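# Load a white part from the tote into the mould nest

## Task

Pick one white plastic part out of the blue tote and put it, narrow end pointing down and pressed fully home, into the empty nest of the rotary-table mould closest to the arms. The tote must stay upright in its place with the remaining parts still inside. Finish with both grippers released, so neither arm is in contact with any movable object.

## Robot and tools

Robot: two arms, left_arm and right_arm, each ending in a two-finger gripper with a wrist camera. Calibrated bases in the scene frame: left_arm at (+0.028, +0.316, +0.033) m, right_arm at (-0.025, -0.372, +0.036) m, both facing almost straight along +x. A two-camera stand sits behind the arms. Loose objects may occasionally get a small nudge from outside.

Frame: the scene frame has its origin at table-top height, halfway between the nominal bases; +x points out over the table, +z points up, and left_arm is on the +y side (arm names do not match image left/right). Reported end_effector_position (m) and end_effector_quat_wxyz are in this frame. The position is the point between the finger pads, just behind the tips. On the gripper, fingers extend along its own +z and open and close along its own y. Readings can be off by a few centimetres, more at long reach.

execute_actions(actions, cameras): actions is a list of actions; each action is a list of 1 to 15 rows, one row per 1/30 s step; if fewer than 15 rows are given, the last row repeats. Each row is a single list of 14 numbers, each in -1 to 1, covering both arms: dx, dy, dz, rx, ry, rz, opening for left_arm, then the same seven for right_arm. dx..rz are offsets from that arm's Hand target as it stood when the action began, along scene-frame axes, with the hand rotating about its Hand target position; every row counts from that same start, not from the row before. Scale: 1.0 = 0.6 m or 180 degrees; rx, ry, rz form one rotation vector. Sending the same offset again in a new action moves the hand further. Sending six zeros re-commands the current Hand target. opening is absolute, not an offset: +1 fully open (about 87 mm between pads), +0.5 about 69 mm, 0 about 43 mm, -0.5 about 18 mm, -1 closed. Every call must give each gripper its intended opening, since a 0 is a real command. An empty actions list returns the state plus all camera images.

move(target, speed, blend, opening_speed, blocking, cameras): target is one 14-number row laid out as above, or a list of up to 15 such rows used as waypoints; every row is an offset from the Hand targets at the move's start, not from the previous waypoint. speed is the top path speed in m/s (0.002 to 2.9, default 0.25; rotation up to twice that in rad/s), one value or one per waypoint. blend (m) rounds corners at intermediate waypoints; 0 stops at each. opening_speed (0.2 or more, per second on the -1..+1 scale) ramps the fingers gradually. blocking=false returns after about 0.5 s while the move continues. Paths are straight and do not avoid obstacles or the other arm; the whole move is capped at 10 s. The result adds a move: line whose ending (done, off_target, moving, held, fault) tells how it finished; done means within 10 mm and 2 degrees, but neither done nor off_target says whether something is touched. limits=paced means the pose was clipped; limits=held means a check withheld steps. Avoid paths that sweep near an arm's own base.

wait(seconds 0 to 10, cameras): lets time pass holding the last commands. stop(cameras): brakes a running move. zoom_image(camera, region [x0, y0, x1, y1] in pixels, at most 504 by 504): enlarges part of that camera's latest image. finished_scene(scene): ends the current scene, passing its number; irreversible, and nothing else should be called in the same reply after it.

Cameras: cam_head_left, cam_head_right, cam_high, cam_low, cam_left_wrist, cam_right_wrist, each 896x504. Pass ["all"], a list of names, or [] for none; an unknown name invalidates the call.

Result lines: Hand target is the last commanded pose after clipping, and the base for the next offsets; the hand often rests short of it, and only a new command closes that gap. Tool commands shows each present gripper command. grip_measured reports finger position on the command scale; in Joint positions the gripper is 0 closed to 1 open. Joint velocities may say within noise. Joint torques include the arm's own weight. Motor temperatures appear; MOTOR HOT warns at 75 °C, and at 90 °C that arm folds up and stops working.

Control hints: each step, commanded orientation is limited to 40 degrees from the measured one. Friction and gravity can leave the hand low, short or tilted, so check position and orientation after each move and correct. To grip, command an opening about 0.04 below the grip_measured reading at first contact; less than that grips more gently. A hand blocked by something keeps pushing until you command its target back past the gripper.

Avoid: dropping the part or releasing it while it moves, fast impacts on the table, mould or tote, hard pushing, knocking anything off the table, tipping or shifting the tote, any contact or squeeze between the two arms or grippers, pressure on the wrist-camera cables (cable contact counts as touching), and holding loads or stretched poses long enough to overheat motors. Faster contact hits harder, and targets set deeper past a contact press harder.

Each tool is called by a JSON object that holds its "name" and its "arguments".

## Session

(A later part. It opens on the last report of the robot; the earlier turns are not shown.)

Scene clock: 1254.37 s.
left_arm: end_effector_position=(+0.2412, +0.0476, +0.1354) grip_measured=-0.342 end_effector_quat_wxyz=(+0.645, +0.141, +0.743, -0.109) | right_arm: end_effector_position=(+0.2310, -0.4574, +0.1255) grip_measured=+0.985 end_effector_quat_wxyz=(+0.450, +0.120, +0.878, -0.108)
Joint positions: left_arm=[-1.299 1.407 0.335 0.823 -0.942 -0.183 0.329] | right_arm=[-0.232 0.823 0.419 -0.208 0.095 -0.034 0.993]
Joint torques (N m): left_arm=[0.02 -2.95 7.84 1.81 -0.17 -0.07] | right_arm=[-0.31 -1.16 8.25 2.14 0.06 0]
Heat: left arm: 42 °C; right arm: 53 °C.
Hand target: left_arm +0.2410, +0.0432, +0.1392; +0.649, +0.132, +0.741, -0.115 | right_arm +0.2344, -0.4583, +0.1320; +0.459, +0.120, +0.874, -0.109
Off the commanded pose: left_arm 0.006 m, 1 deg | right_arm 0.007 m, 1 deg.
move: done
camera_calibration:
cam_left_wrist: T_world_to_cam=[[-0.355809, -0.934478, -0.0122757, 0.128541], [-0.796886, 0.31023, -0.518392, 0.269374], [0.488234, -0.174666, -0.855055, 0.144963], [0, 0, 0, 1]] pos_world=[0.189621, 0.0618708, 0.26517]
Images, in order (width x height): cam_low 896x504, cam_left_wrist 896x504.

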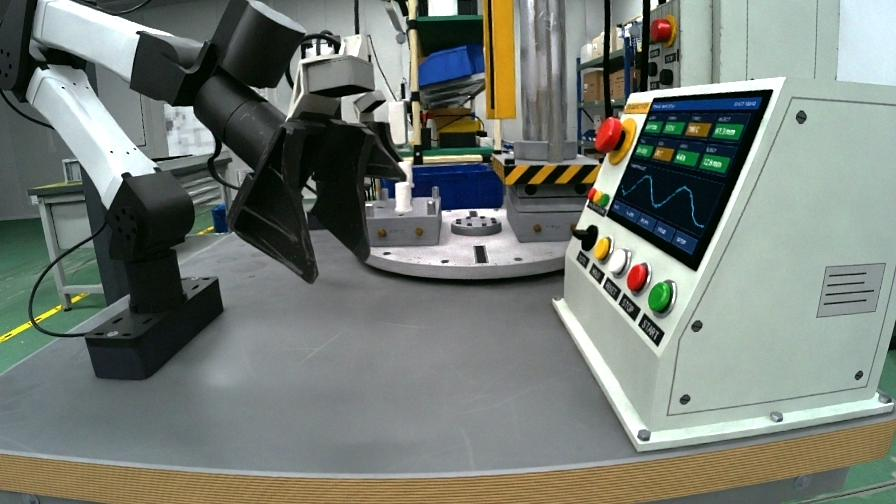

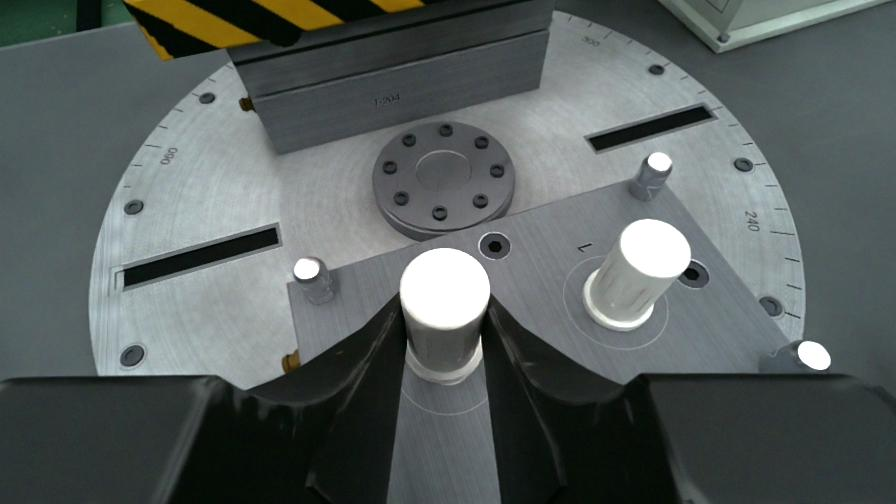

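{"name": "move", "arguments": {"target": [0.0017, 0, 0.002, -0.0078, 0.0029, 0, -0.46, 0, 0, 0, 0, 0, 0, 1], "speed": 0.01, "cameras": ["cam_left_wrist", "cam_low"]}}

{"name": "zoom_image", "arguments": {"camera": "cam_left_wrist", "region": [390, 330, 500, 440]}}

{"name": "zoom_image", "arguments": {"camera": "cam_low", "region": [380, 135, 440, 220]}}

Scene clock: 1277.87 s.
left_arm: end_effector_position=(+0.2410, +0.0470, +0.1355) grip_measured=-0.342 end_effector_quat_wxyz=(+0.644, +0.134, +0.744, -0.114) | right_arm: end_effector_position=(+0.2310, -0.4574, +0.1255) grip_measured=+0.985 end_effector_quat_wxyz=(+0.450, +0.120, +0.878, -0.108)
Joint positions: left_arm=[-1.299 1.407 0.335 0.823 -0.943 -0.199 0.329] | right_arm=[-0.232 0.823 0.419 -0.208 0.095 -0.034 0.993]
Joint torques (N m): left_arm=[0.76 -3.7 7.56 1.77 -0.04 -0.1] | right_arm=[-0.34 -1.33 8.09 2.14 0.09 0.01]
Heat: left arm: 42 °C; right arm: 53 °C.
Hand target: left_arm +0.2420, +0.0432, +0.1404; +0.647, +0.123, +0.742, -0.124 | right_arm +0.2344, -0.4583, +0.1320; +0.459, +0.120, +0.874, -0.109
Off the commanded pose: left_arm 0.006 m, 2 deg | right_arm 0.007 m, 1 deg.
move: done
camera_calibration:
cam_left_wrist: T_world_to_cam=[[-0.352897, -0.935654, 0.00386804, 0.125116], [-0.800688, 0.299848, -0.518643, 0.270817], [0.48411, -0.186124, -0.854982, 0.146437], [0, 0, 0, 1]] pos_world=[0.190102, 0.0631164, 0.265174]
Images, in order (width x height): cam_low 896x504, cam_left_wrist 896x504.

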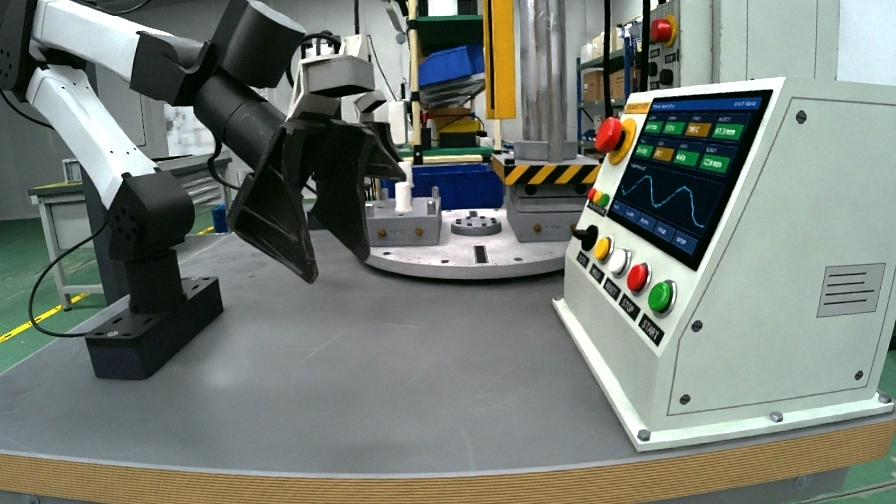

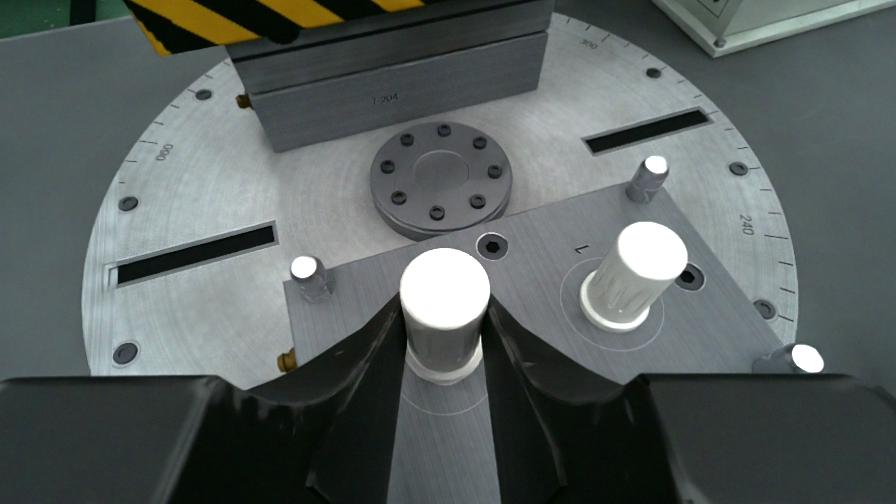

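Scaled by 4.582 from the camera's 896x504 image, which has a finer 1280x720 frame.

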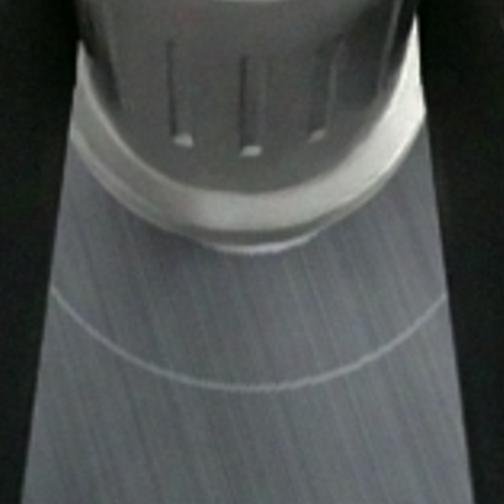

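Scaled by 5.929 from the camera's 896x504 image, which has a finer 1280x720 frame.

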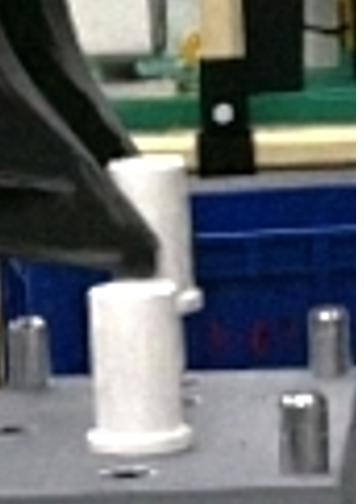

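{"name": "move", "arguments": {"target": [0.0025, -0.0015, -0.014, 0, 0, 0, -0.46, 0, 0, 0, 0, 0, 0, 1], "speed": 0.01, "cameras": ["cam_left_wrist", "cam_low"]}}

{"name": "zoom_image", "arguments": {"camera": "cam_left_wrist", "region": [390, 330, 500, 440]}}

{"name": "zoom_image", "arguments": {"camera": "cam_low", "region": [380, 135, 440, 220]}}

Scene clock: 1297.27 s.
left_arm: end_effector_position=(+0.2419, +0.0435, +0.1321) grip_measured=-0.342 end_effector_quat_wxyz=(+0.645, +0.131, +0.743, -0.117) | right_arm: end_effector_position=(+0.2310, -0.4574, +0.1255) grip_measured=+0.985 end_effector_quat_wxyz=(+0.450, +0.120, +0.878, -0.108)
Joint positions: left_arm=[-1.299 1.445 0.335 0.871 -0.943 -0.2 0.329] | right_arm=[-0.232 0.823 0.419 -0.208 0.095 -0.034 0.993]
Joint torques (N m): left_arm=[1.2 -3.07 6.3 1.88 0.01 -0.1] | right_arm=[-0.31 -1.25 8.16 2.12 0.09 0.02]
Heat: left arm: 43 °C; right arm: 53 °C.
Hand target: left_arm +0.2435, +0.0423, +0.1321; +0.647, +0.123, +0.742, -0.124 | right_arm +0.2344, -0.4583, +0.1320; +0.459, +0.120, +0.874, -0.109
Off the commanded pose: left_arm 0.002 m, 1 deg | right_arm 0.007 m, 1 deg.
move: done
camera_calibration:
cam_left_wrist: T_world_to_cam=[[-0.352814, -0.935606, 0.0128019, 0.121018], [-0.799645, 0.294383, -0.52336, 0.271542], [0.48589, -0.194886, -0.852015, 0.142055], [0, 0, 0, 1]] pos_world=[0.190811, 0.0609723, 0.261598]
Images, in order (width x height): cam_low 896x504, cam_left_wrist 896x504.

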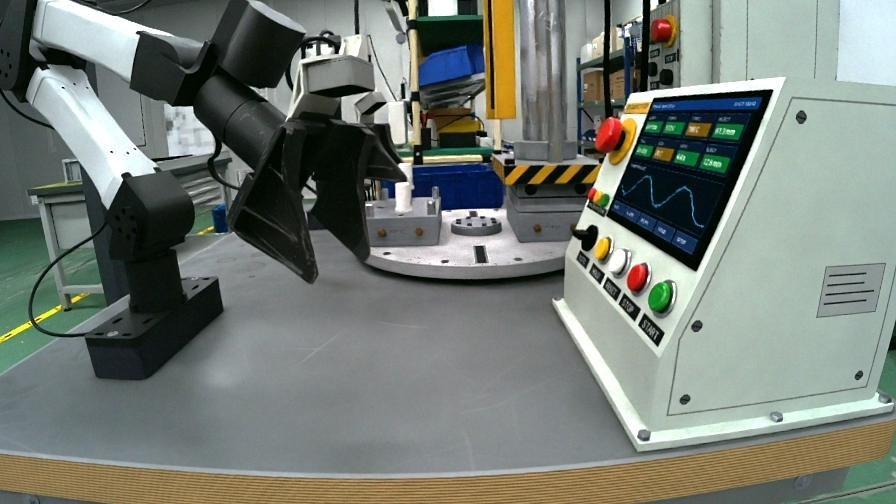

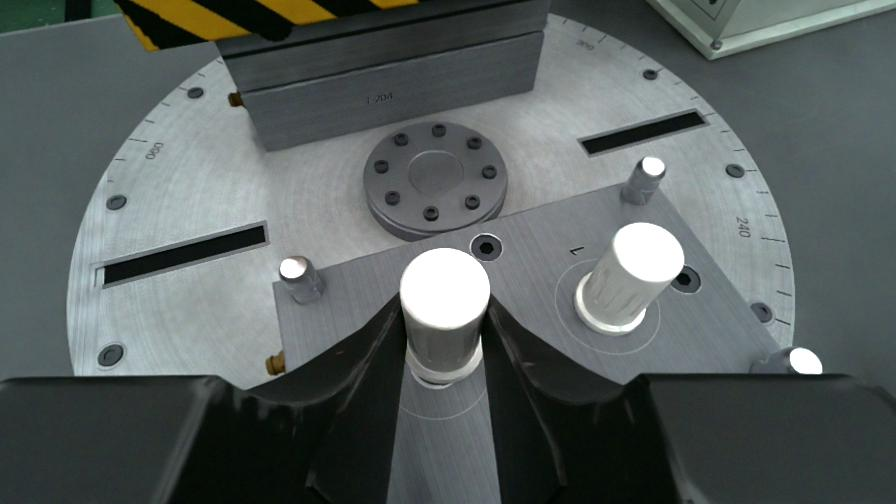

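Scaled by 4.582 from the camera's 896x504 image, which has a finer 1280x720 frame.

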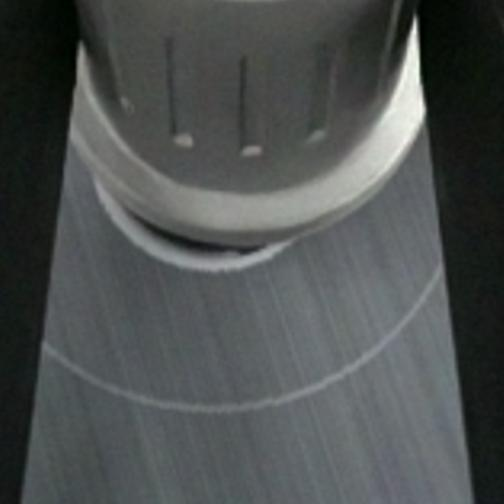

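Scaled by 5.929 from the camera's 896x504 image, which has a finer 1280x720 frame.

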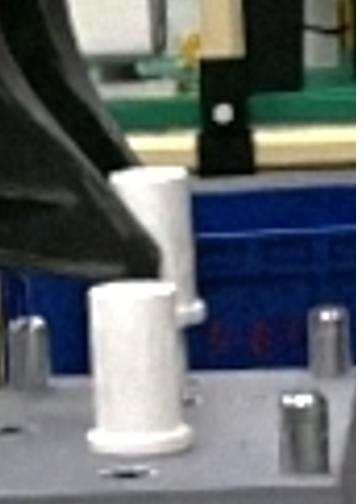

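{"name": "move", "arguments": {"target": [0.0017, 0.010, 0.005, 0, 0, 0, -0.46, 0, 0, 0, 0, 0, 0, 1], "speed": 0.006, "cameras": ["cam_left_wrist", "cam_low"]}}

{"name": "zoom_image", "arguments": {"camera": "cam_left_wrist", "region": [390, 330, 500, 440]}}

{"name": "zoom_image", "arguments": {"camera": "cam_low", "region": [380, 135, 440, 220]}}

Scene clock: 1326.27 s.
left_arm: end_effector_position=(+0.2437, +0.0473, +0.1297) grip_measured=-0.342 end_effector_quat_wxyz=(+0.645, +0.130, +0.745, -0.113) | right_arm: end_effector_position=(+0.2310, -0.4574, +0.1255) grip_measured=+0.985 end_effector_quat_wxyz=(+0.450, +0.120, +0.878, -0.108)
Joint positions: left_arm=[-1.29 1.445 0.328 0.871 -0.941 -0.2 0.329] | right_arm=[-0.232 0.823 0.419 -0.208 0.095 -0.034 0.993]
Joint torques (N m): left_arm=[1.37 -5.9 5.53 1.73 0.1 -0.04] | right_arm=[-0.34 -1.26 8.08 2.13 0.05 0]
Heat: left arm: 42 °C; right arm: 53 °C.
Hand target: left_arm +0.2445, +0.0483, +0.1351; +0.647, +0.123, +0.742, -0.124 | right_arm +0.2344, -0.4583, +0.1320; +0.459, +0.120, +0.874, -0.109
Off the commanded pose: left_arm 0.006 m, 2 deg | right_arm 0.007 m, 1 deg.
move: done
camera_calibration:
cam_left_wrist: T_world_to_cam=[[-0.345587, -0.938357, 0.00742614, 0.124192], [-0.802984, 0.291617, -0.519785, 0.271072], [0.485578, -0.185594, -0.854265, 0.139774], [0, 0, 0, 1]] pos_world=[0.192714, 0.0634281, 0.25938]
Images, in order (width x height): cam_low 896x504, cam_left_wrist 896x504.

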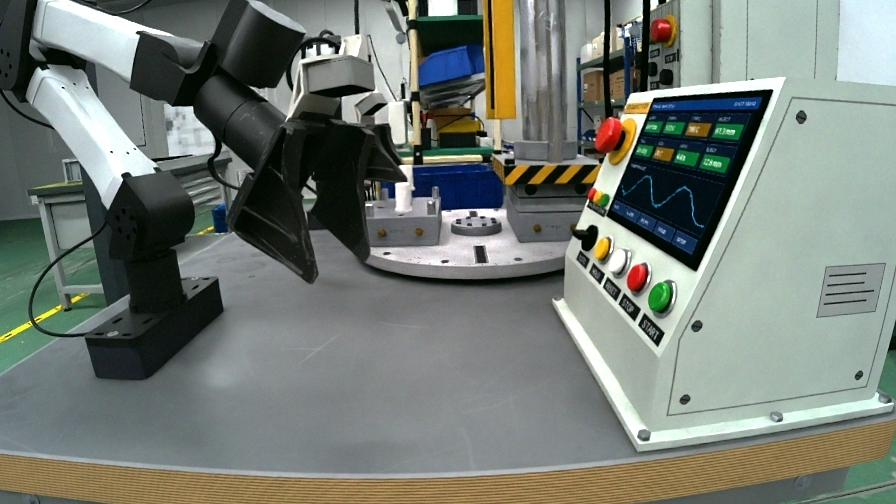

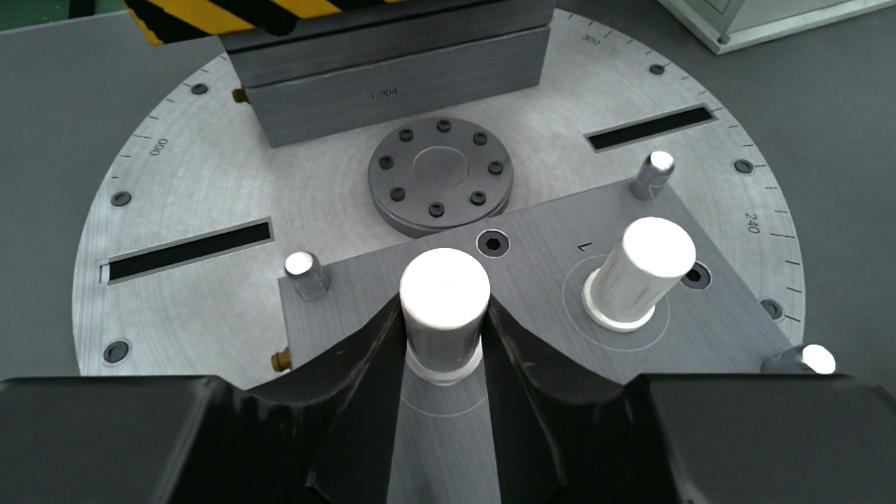

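Scaled by 4.582 from the camera's 896x504 image, which has a finer 1280x720 frame.

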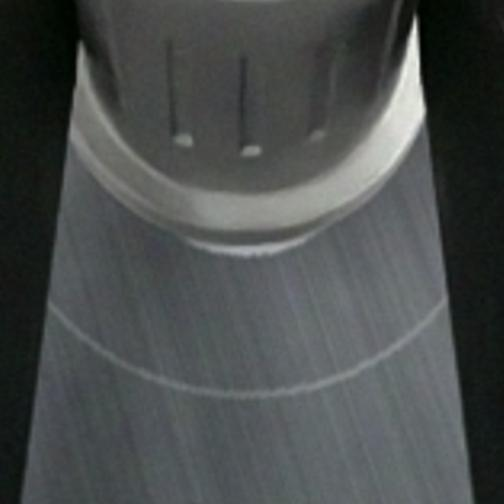

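Scaled by 5.929 from the camera's 896x504 image, which has a finer 1280x720 frame.

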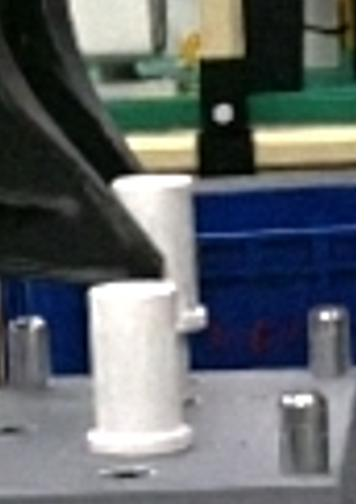

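{"name": "move", "arguments": {"target": [-0.0015, 0.002, -0.0175, 0, 0, 0, -0.46, 0, 0, 0, 0, 0, 0, 1], "speed": 0.01, "cameras": ["cam_left_wrist", "cam_low"]}}

{"name": "zoom_image", "arguments": {"camera": "cam_left_wrist", "region": [390, 330, 500, 440]}}

{"name": "zoom_image", "arguments": {"camera": "cam_low", "region": [380, 135, 440, 220]}}

Scene clock: 1345.03 s.
left_arm: end_effector_position=(+0.2433, +0.0483, +0.1293) grip_measured=-0.342 end_effector_quat_wxyz=(+0.649, +0.123, +0.741, -0.122) | right_arm: end_effector_position=(+0.2310, -0.4574, +0.1255) grip_measured=+0.985 end_effector_quat_wxyz=(+0.450, +0.120, +0.878, -0.108)
Joint positions: left_arm=[-1.29 1.457 0.306 0.931 -0.94 -0.2 0.329] | right_arm=[-0.232 0.823 0.419 -0.208 0.095 -0.034 0.993]
Joint torques (N m): left_arm=[1.2 -2.92 5.09 1.84 0.09 -0.06] | right_arm=[-0.32 -1.32 8.09 2.09 0.08 0.03]
Heat: left arm: 42 °C; right arm: 53 °C.
Hand target: left_arm +0.2436, +0.0494, +0.1246; +0.647, +0.123, +0.742, -0.124 | right_arm +0.2344, -0.4583, +0.1320; +0.459, +0.120, +0.874, -0.109
Off the commanded pose: left_arm 0.005 m, 0 deg | right_arm 0.007 m, 1 deg.
move: done
camera_calibration:
cam_left_wrist: T_world_to_cam=[[-0.346697, -0.937521, 0.0292415, 0.122494], [-0.799096, 0.278895, -0.5326, 0.271529], [0.491169, -0.208018, -0.845862, 0.138454], [0, 0, 0, 1]] pos_world=[0.191442, 0.0679139, 0.258147]
Images, in order (width x height): cam_low 896x504, cam_left_wrist 896x504.

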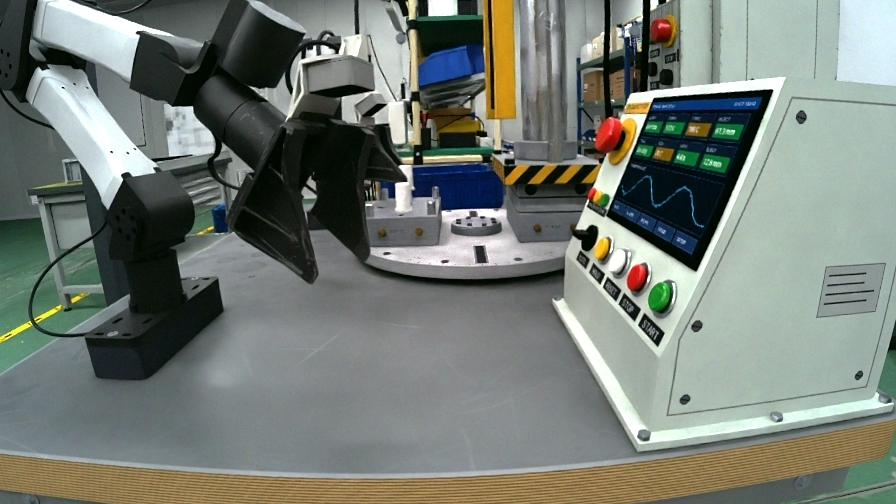

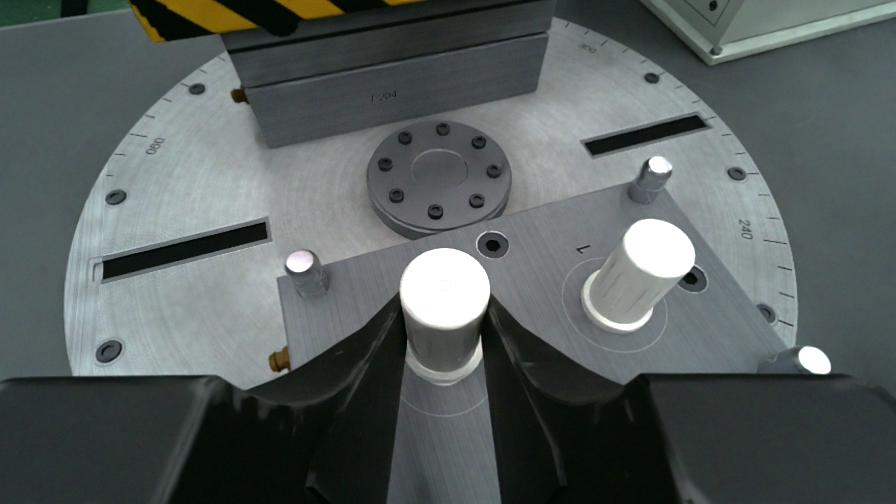

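Scaled by 4.582 from the camera's 896x504 image, which has a finer 1280x720 frame.

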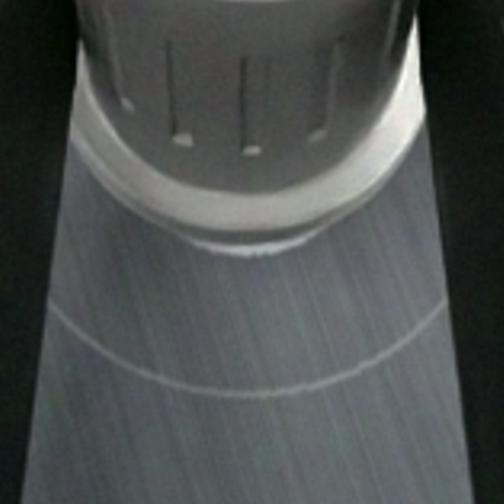

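Scaled by 5.929 from the camera's 896x504 image, which has a finer 1280x720 frame.

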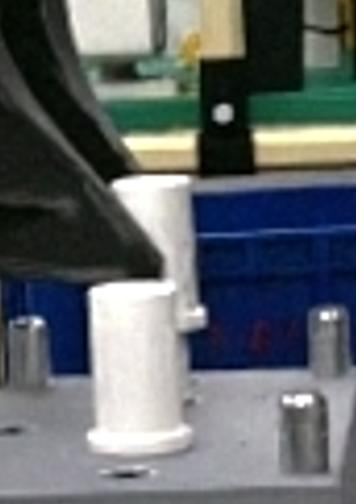

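{"name": "move", "arguments": {"target": [0, -0.001, -0.0075, 0.0067, -0.0024, 0, -0.46, 0, 0, 0, 0, 0, 0, 1], "speed": 0.01, "cameras": ["cam_left_wrist", "cam_low"]}}

{"name": "zoom_image", "arguments": {"camera": "cam_left_wrist", "region": [390, 330, 500, 440]}}

{"name": "zoom_image", "arguments": {"camera": "cam_low", "region": [380, 135, 440, 220]}}

Scene clock: 1361.57 s.
left_arm: end_effector_position=(+0.2438, +0.0469, +0.1240) grip_measured=-0.342 end_effector_quat_wxyz=(+0.648, +0.126, +0.741, -0.119) | right_arm: end_effector_position=(+0.2310, -0.4574, +0.1255) grip_measured=+0.985 end_effector_quat_wxyz=(+0.450, +0.120, +0.878, -0.108)
Joint positions: left_arm=[-1.29 1.492 0.306 0.961 -0.94 -0.195 0.329] | right_arm=[-0.232 0.823 0.419 -0.208 0.095 -0.034 0.993]
Joint torques (N m): left_arm=[0.8 -3.12 4.83 1.9 0.02 0.08] | right_arm=[-0.42 -1.28 8.14 2.11 0.08 0.01]
Heat: left arm: 41 °C; right arm: 54 °C.
Hand target: left_arm +0.2436, +0.0490, +0.1199; +0.648, +0.130, +0.741, -0.116 | right_arm +0.2344, -0.4583, +0.1320; +0.459, +0.120, +0.874, -0.109
Off the commanded pose: left_arm 0.004 m, 1 deg | right_arm 0.007 m, 1 deg.
move: done
camera_calibration:
cam_left_wrist: T_world_to_cam=[[-0.3474, -0.937511, 0.0196601, 0.122882], [-0.798695, 0.284846, -0.530047, 0.268834], [0.491325, -0.199841, -0.84774, 0.13324], [0, 0, 0, 1]] pos_world=[0.191942, 0.0652541, 0.253032]
Images, in order (width x height): cam_low 896x504, cam_left_wrist 896x504.

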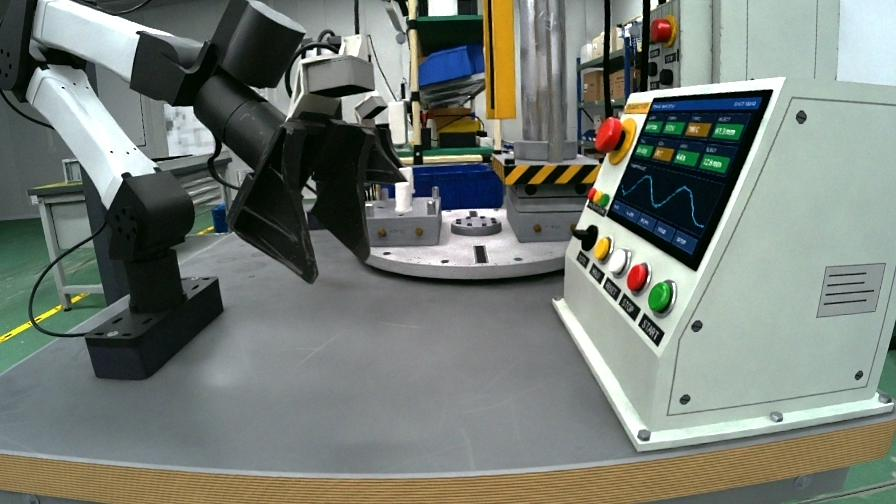

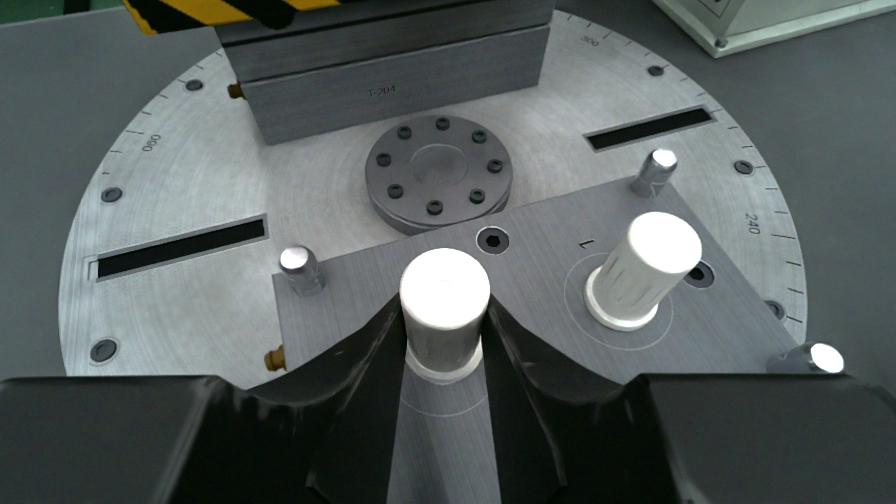

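Scaled by 4.582 from the camera's 896x504 image, which has a finer 1280x720 frame.

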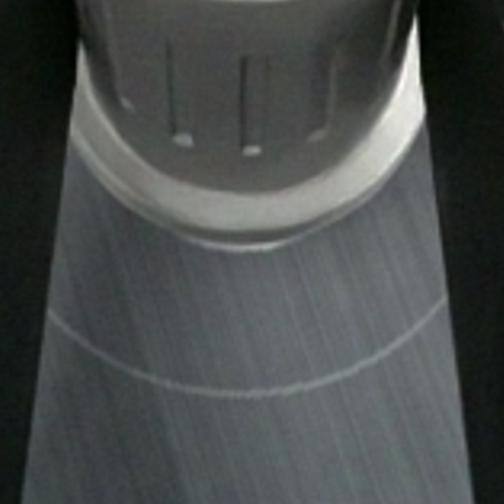

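Scaled by 5.929 from the camera's 896x504 image, which has a finer 1280x720 frame.

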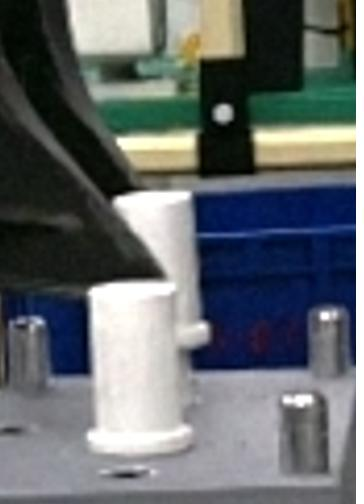

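{"name": "move", "arguments": {"target": [0, 0, -0.01, 0, 0, 0, -0.46, 0, 0, 0, 0, 0, 0, 1], "speed": 0.015, "cameras": ["cam_left_wrist", "cam_low"]}}

{"name": "zoom_image", "arguments": {"camera": "cam_left_wrist", "region": [390, 330, 500, 440]}}

{"name": "zoom_image", "arguments": {"camera": "cam_low", "region": [380, 135, 440, 220]}}

Scene clock: 1384.43 s.
left_arm: end_effector_position=(+0.2438, +0.0468, +0.1180) grip_measured=-0.342 end_effector_quat_wxyz=(+0.648, +0.126, +0.741, -0.119) | right_arm: end_effector_position=(+0.2310, -0.4574, +0.1255) grip_measured=+0.985 end_effector_quat_wxyz=(+0.450, +0.120, +0.878, -0.108)
Joint positions: left_arm=[-1.29 1.529 0.297 1.008 -0.94 -0.194 0.329] | right_arm=[-0.232 0.823 0.419 -0.208 0.095 -0.034 0.993]
Joint torques (N m): left_arm=[0.84 -3.19 4.62 1.87 0.01 0.07] | right_arm=[-0.23 -1.21 8.1 2.14 0.09 0.02]
Heat: left arm: 41 °C; right arm: 54 °C.
Hand target: left_arm +0.2436, +0.0489, +0.1140; +0.648, +0.130, +0.741, -0.116 | right_arm +0.2344, -0.4583, +0.1320; +0.459, +0.120, +0.874, -0.109
Off the commanded pose: left_arm 0.005 m, 1 deg | right_arm 0.007 m, 1 deg.
move: done
camera_calibration:
cam_left_wrist: T_world_to_cam=[[-0.347525, -0.937475, 0.0191297, 0.123061], [-0.798459, 0.285172, -0.530226, 0.265661], [0.491619, -0.199541, -0.84764, 0.128033], [0, 0, 0, 1]] pos_world=[0.191943, 0.0651555, 0.247032]
Images, in order (width x height): cam_low 896x504, cam_left_wrist 896x504.

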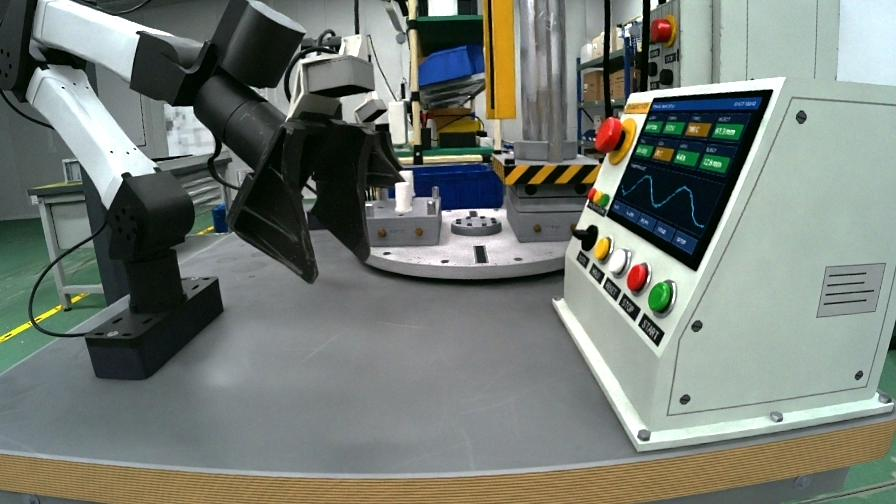

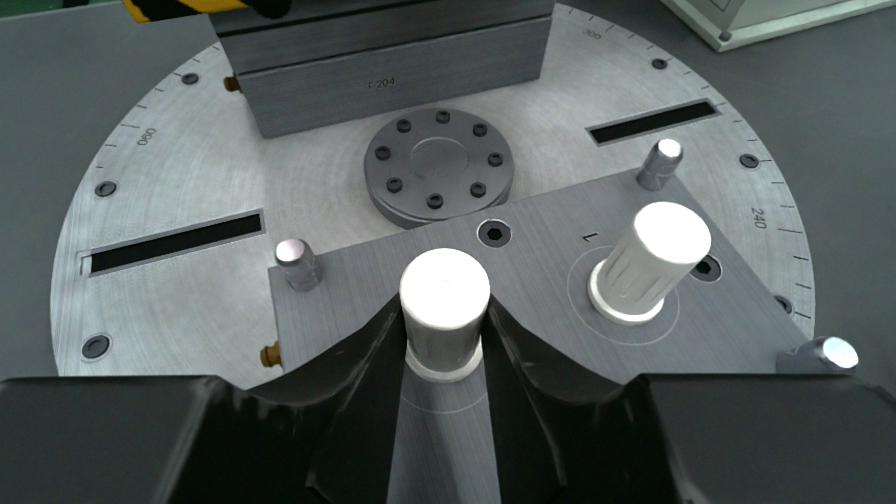

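Scaled by 4.582 from the camera's 896x504 image, which has a finer 1280x720 frame.

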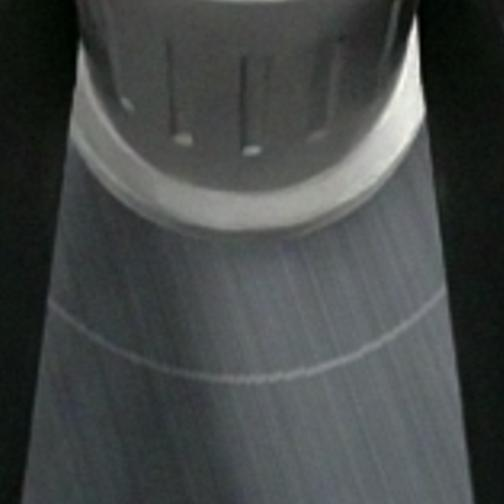

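Scaled by 5.929 from the camera's 896x504 image, which has a finer 1280x720 frame.

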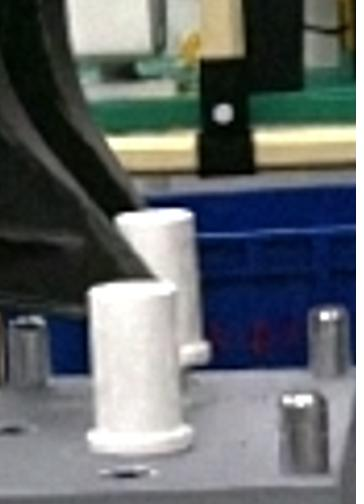

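{"name": "move", "arguments": {"target": [0, 0, -0.01, 0, 0, 0, -0.46, 0, 0, 0, 0, 0, 0, 1], "speed": 0.015, "cameras": ["cam_left_wrist", "cam_low"]}}

{"name": "zoom_image", "arguments": {"camera": "cam_left_wrist", "region": [390, 330, 500, 440]}}

{"name": "zoom_image", "arguments": {"camera": "cam_low", "region": [380, 135, 440, 220]}}

Scene clock: 1392.07 s.
left_arm: end_effector_position=(+0.2439, +0.0466, +0.1119) grip_measured=-0.342 end_effector_quat_wxyz=(+0.648, +0.127, +0.741, -0.118) | right_arm: end_effector_position=(+0.2310, -0.4574, +0.1255) grip_measured=+0.985 end_effector_quat_wxyz=(+0.450, +0.120, +0.878, -0.108)
Joint positions: left_arm=[-1.29 1.567 0.289 1.053 -0.94 -0.194 0.329] | right_arm=[-0.232 0.823 0.419 -0.208 0.095 -0.034 0.993]
Joint torques (N m): left_arm=[0.84 -3.28 4.31 1.9 0.01 0.07] | right_arm=[-0.47 -1.28 8.12 2.16 0.07 0.03]
Heat: left arm: 41 °C; right arm: 54 °C.
Hand target: left_arm +0.2436, +0.0489, +0.1081; +0.648, +0.130, +0.741, -0.116 | right_arm +0.2344, -0.4583, +0.1320; +0.459, +0.120, +0.874, -0.109
Off the commanded pose: left_arm 0.005 m, 0 deg | right_arm 0.007 m, 1 deg.
move: done
camera_calibration:
cam_left_wrist: T_world_to_cam=[[-0.34755, -0.937484, 0.0182414, 0.123061], [-0.798615, 0.285761, -0.529674, 0.262476], [0.491348, -0.198656, -0.848005, 0.122815], [0, 0, 0, 1]] pos_world=[0.192042, 0.0647599, 0.240929]
Images, in order (width x height): cam_low 896x504, cam_left_wrist 896x504.

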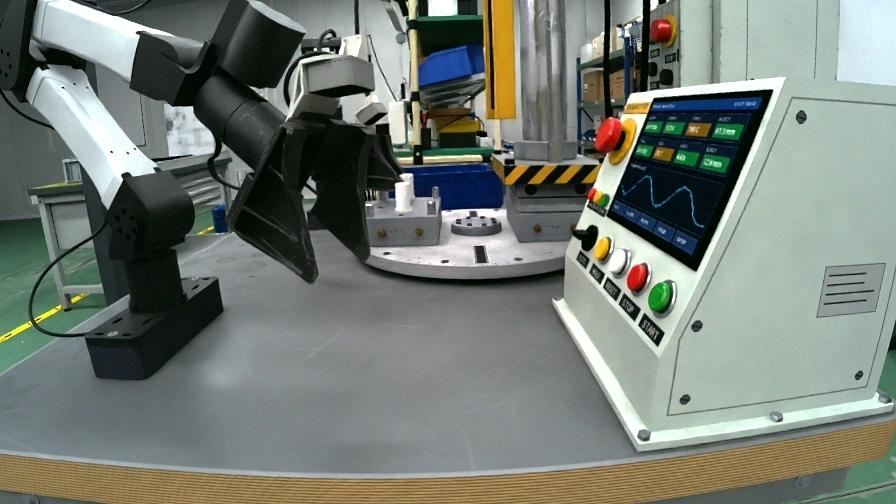

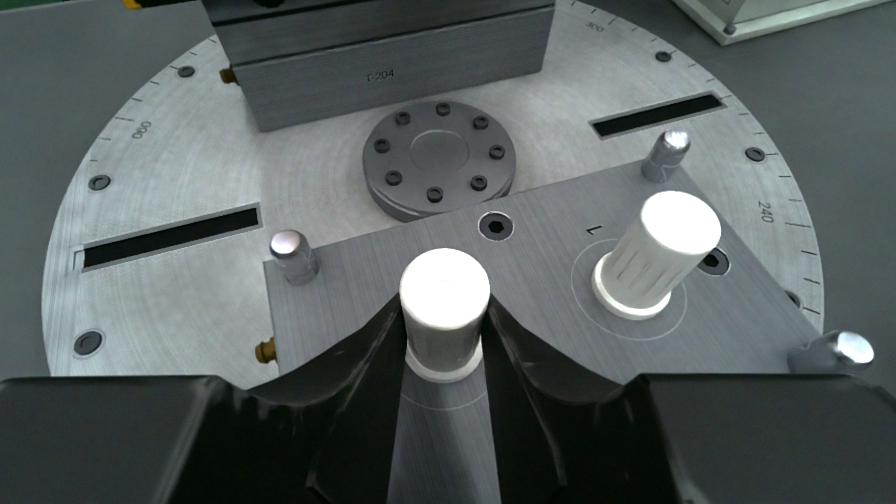

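Scaled by 4.582 from the camera's 896x504 image, which has a finer 1280x720 frame.

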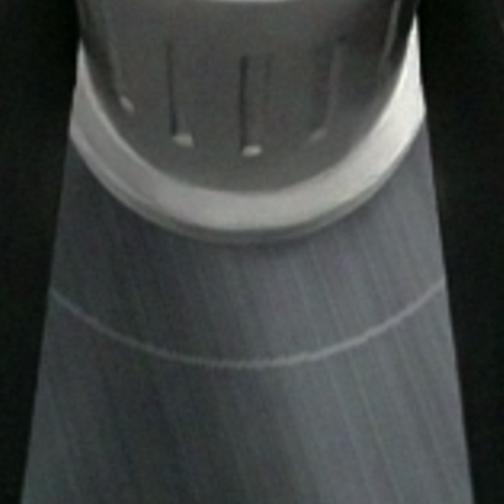

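Scaled by 5.929 from the camera's 896x504 image, which has a finer 1280x720 frame.

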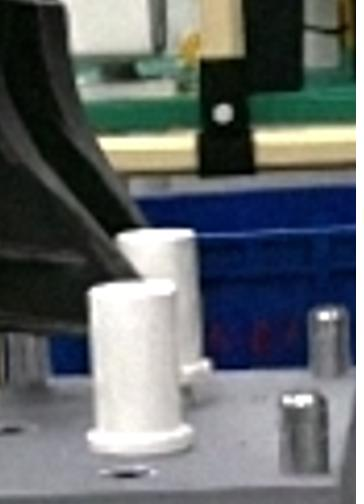

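{"name": "move", "arguments": {"target": [0, 0, -0.0083, 0, 0, 0, -0.46, 0, 0, 0, 0, 0, 0, 1], "speed": 0.015, "cameras": ["cam_left_wrist", "cam_low"]}}

{"name": "zoom_image", "arguments": {"camera": "cam_left_wrist", "region": [390, 330, 500, 440]}}

{"name": "zoom_image", "arguments": {"camera": "cam_low", "region": [380, 135, 440, 220]}}

Scene clock: 1399.30 s.
left_arm: end_effector_position=(+0.2440, +0.0465, +0.1067) grip_measured=-0.342 end_effector_quat_wxyz=(+0.648, +0.127, +0.742, -0.118) | right_arm: end_effector_position=(+0.2310, -0.4574, +0.1255) grip_measured=+0.985 end_effector_quat_wxyz=(+0.450, +0.120, +0.878, -0.108)
Joint positions: left_arm=[-1.29 1.601 0.284 1.091 -0.94 -0.194 0.329] | right_arm=[-0.232 0.823 0.419 -0.208 0.095 -0.034 0.993]
Joint torques (N m): left_arm=[0.87 -3.36 4 1.93 0 0.07] | right_arm=[-0.36 -1.21 8.08 2.12 0.1 0.01]
Heat: left arm: 41 °C; right arm: 54 °C.
Hand target: left_arm +0.2437, +0.0489, +0.1031; +0.648, +0.130, +0.741, -0.116 | right_arm +0.2344, -0.4583, +0.1320; +0.459, +0.120, +0.874, -0.109
Off the commanded pose: left_arm 0.004 m, 0 deg | right_arm 0.007 m, 1 deg.
move: done
camera_calibration:
cam_left_wrist: T_world_to_cam=[[-0.347436, -0.937544, 0.0172929, 0.123117], [-0.798803, 0.286262, -0.529119, 0.259809], [0.491122, -0.197649, -0.848371, 0.118445], [0, 0, 0, 1]] pos_world=[0.192141, 0.0644651, 0.235826]
Images, in order (width x height): cam_low 896x504, cam_left_wrist 896x504.

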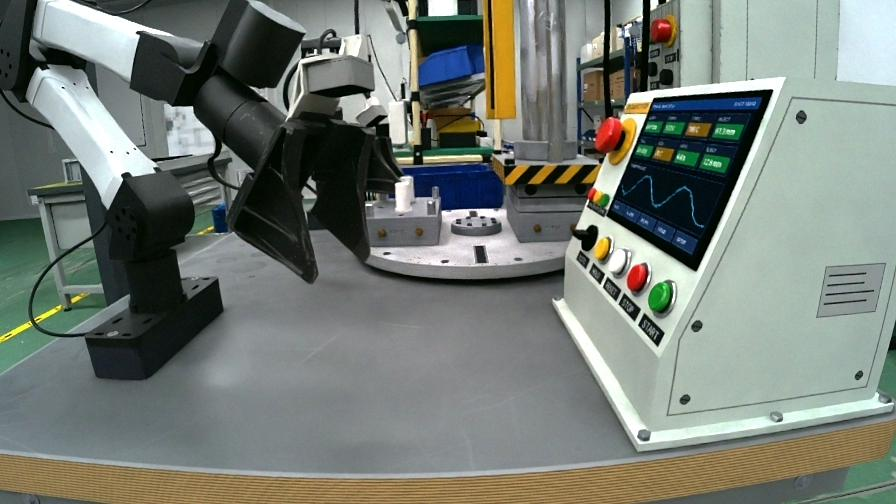

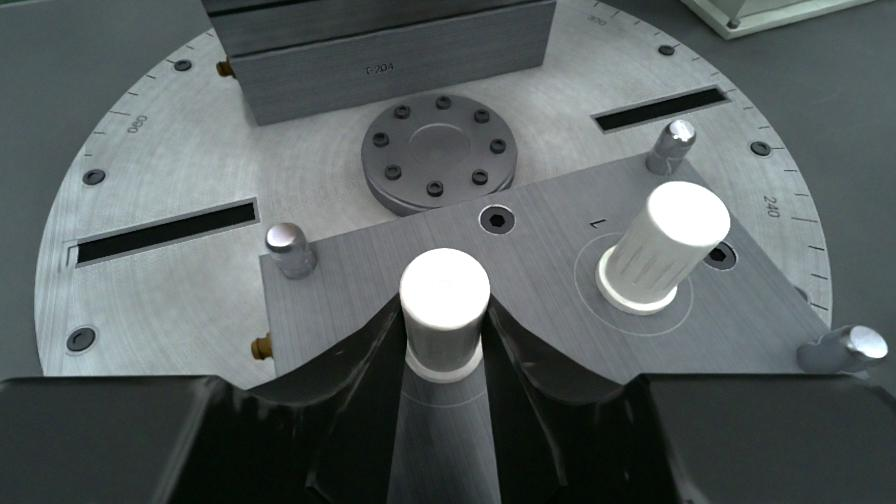

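Scaled by 4.582 from the camera's 896x504 image, which has a finer 1280x720 frame.

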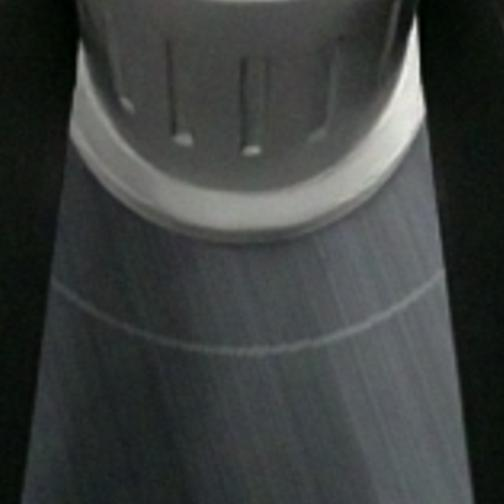

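Scaled by 5.929 from the camera's 896x504 image, which has a finer 1280x720 frame.

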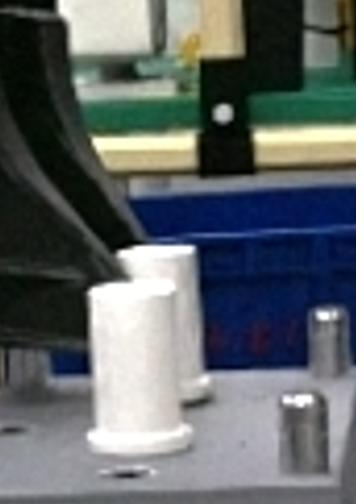

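{"name": "move", "arguments": {"target": [0, 0, -0.005, 0, 0, 0, -0.46, 0, 0, 0, 0, 0, 0, 1], "speed": 0.012, "cameras": ["cam_left_wrist", "cam_low"]}}

{"name": "zoom_image", "arguments": {"camera": "cam_left_wrist", "region": [390, 330, 500, 440]}}

{"name": "zoom_image", "arguments": {"camera": "cam_low", "region": [380, 135, 440, 220]}}

Scene clock: 1407.20 s.
left_arm: end_effector_position=(+0.2445, +0.0455, +0.1066) grip_measured=-0.342 end_effector_quat_wxyz=(+0.650, +0.129, +0.739, -0.117) | right_arm: end_effector_position=(+0.2310, -0.4574, +0.1255) grip_measured=+0.985 end_effector_quat_wxyz=(+0.450, +0.120, +0.878, -0.108)
Joint positions: left_arm=[-1.29 1.616 0.284 1.117 -0.94 -0.181 0.329] | right_arm=[-0.232 0.823 0.419 -0.208 0.095 -0.034 0.993]
Joint torques (N m): left_arm=[0.84 -3.03 3.6 1.9 0.01 -0.07] | right_arm=[-0.35 -1.26 8.12 2.12 0.09 0.02]
Heat: left arm: 41 °C; right arm: 54 °C.
Hand target: left_arm +0.2437, +0.0489, +0.1001; +0.648, +0.130, +0.741, -0.116 | right_arm +0.2344, -0.4583, +0.1320; +0.459, +0.120, +0.874, -0.109
Off the commanded pose: left_arm 0.007 m, 0 deg | right_arm 0.007 m, 1 deg.
move: done
camera_calibration:
cam_left_wrist: T_world_to_cam=[[-0.349183, -0.936962, 0.0131736, 0.123234], [-0.794456, 0.288561, -0.534389, 0.259836], [0.496901, -0.197066, -0.845136, 0.1161], [0, 0, 0, 1]] pos_world=[0.191769, 0.063366, 0.23535]
Images, in order (width x height): cam_low 896x504, cam_left_wrist 896x504.

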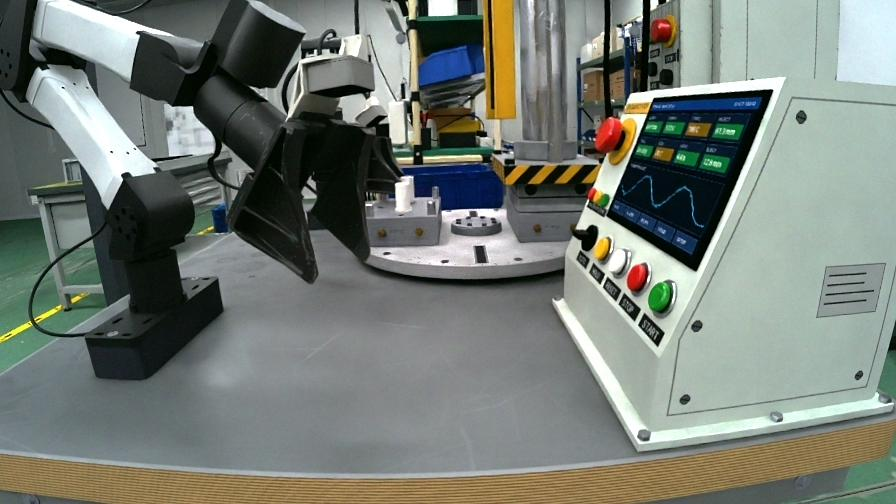

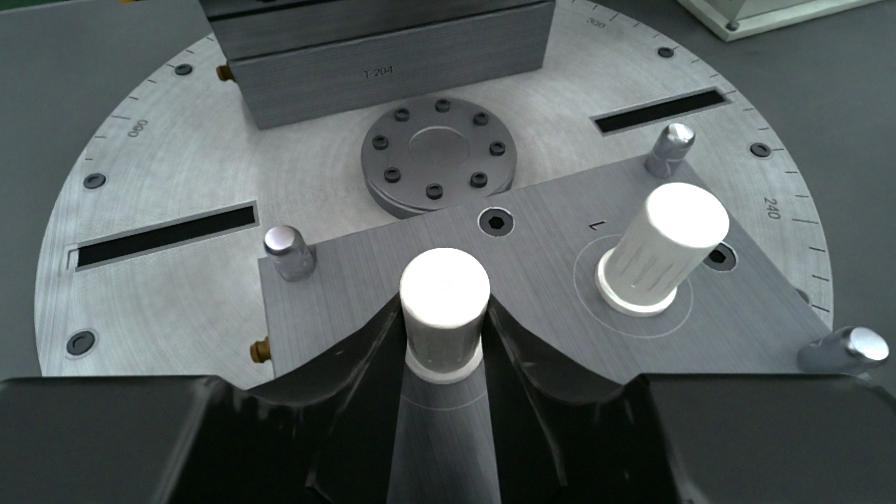

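Scaled by 4.582 from the camera's 896x504 image, which has a finer 1280x720 frame.

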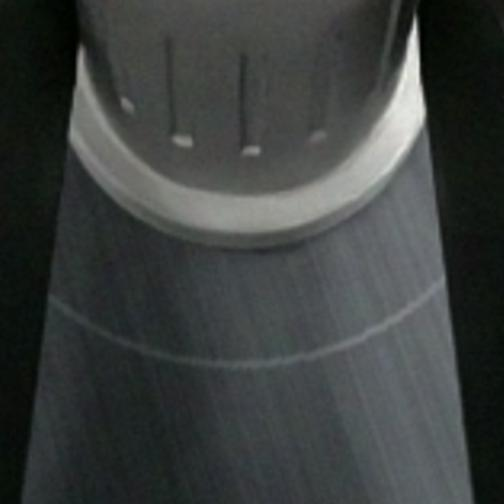

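Scaled by 5.929 from the camera's 896x504 image, which has a finer 1280x720 frame.

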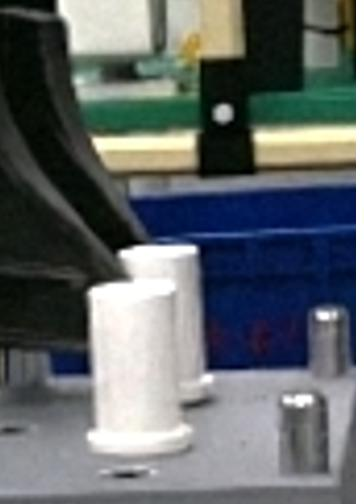

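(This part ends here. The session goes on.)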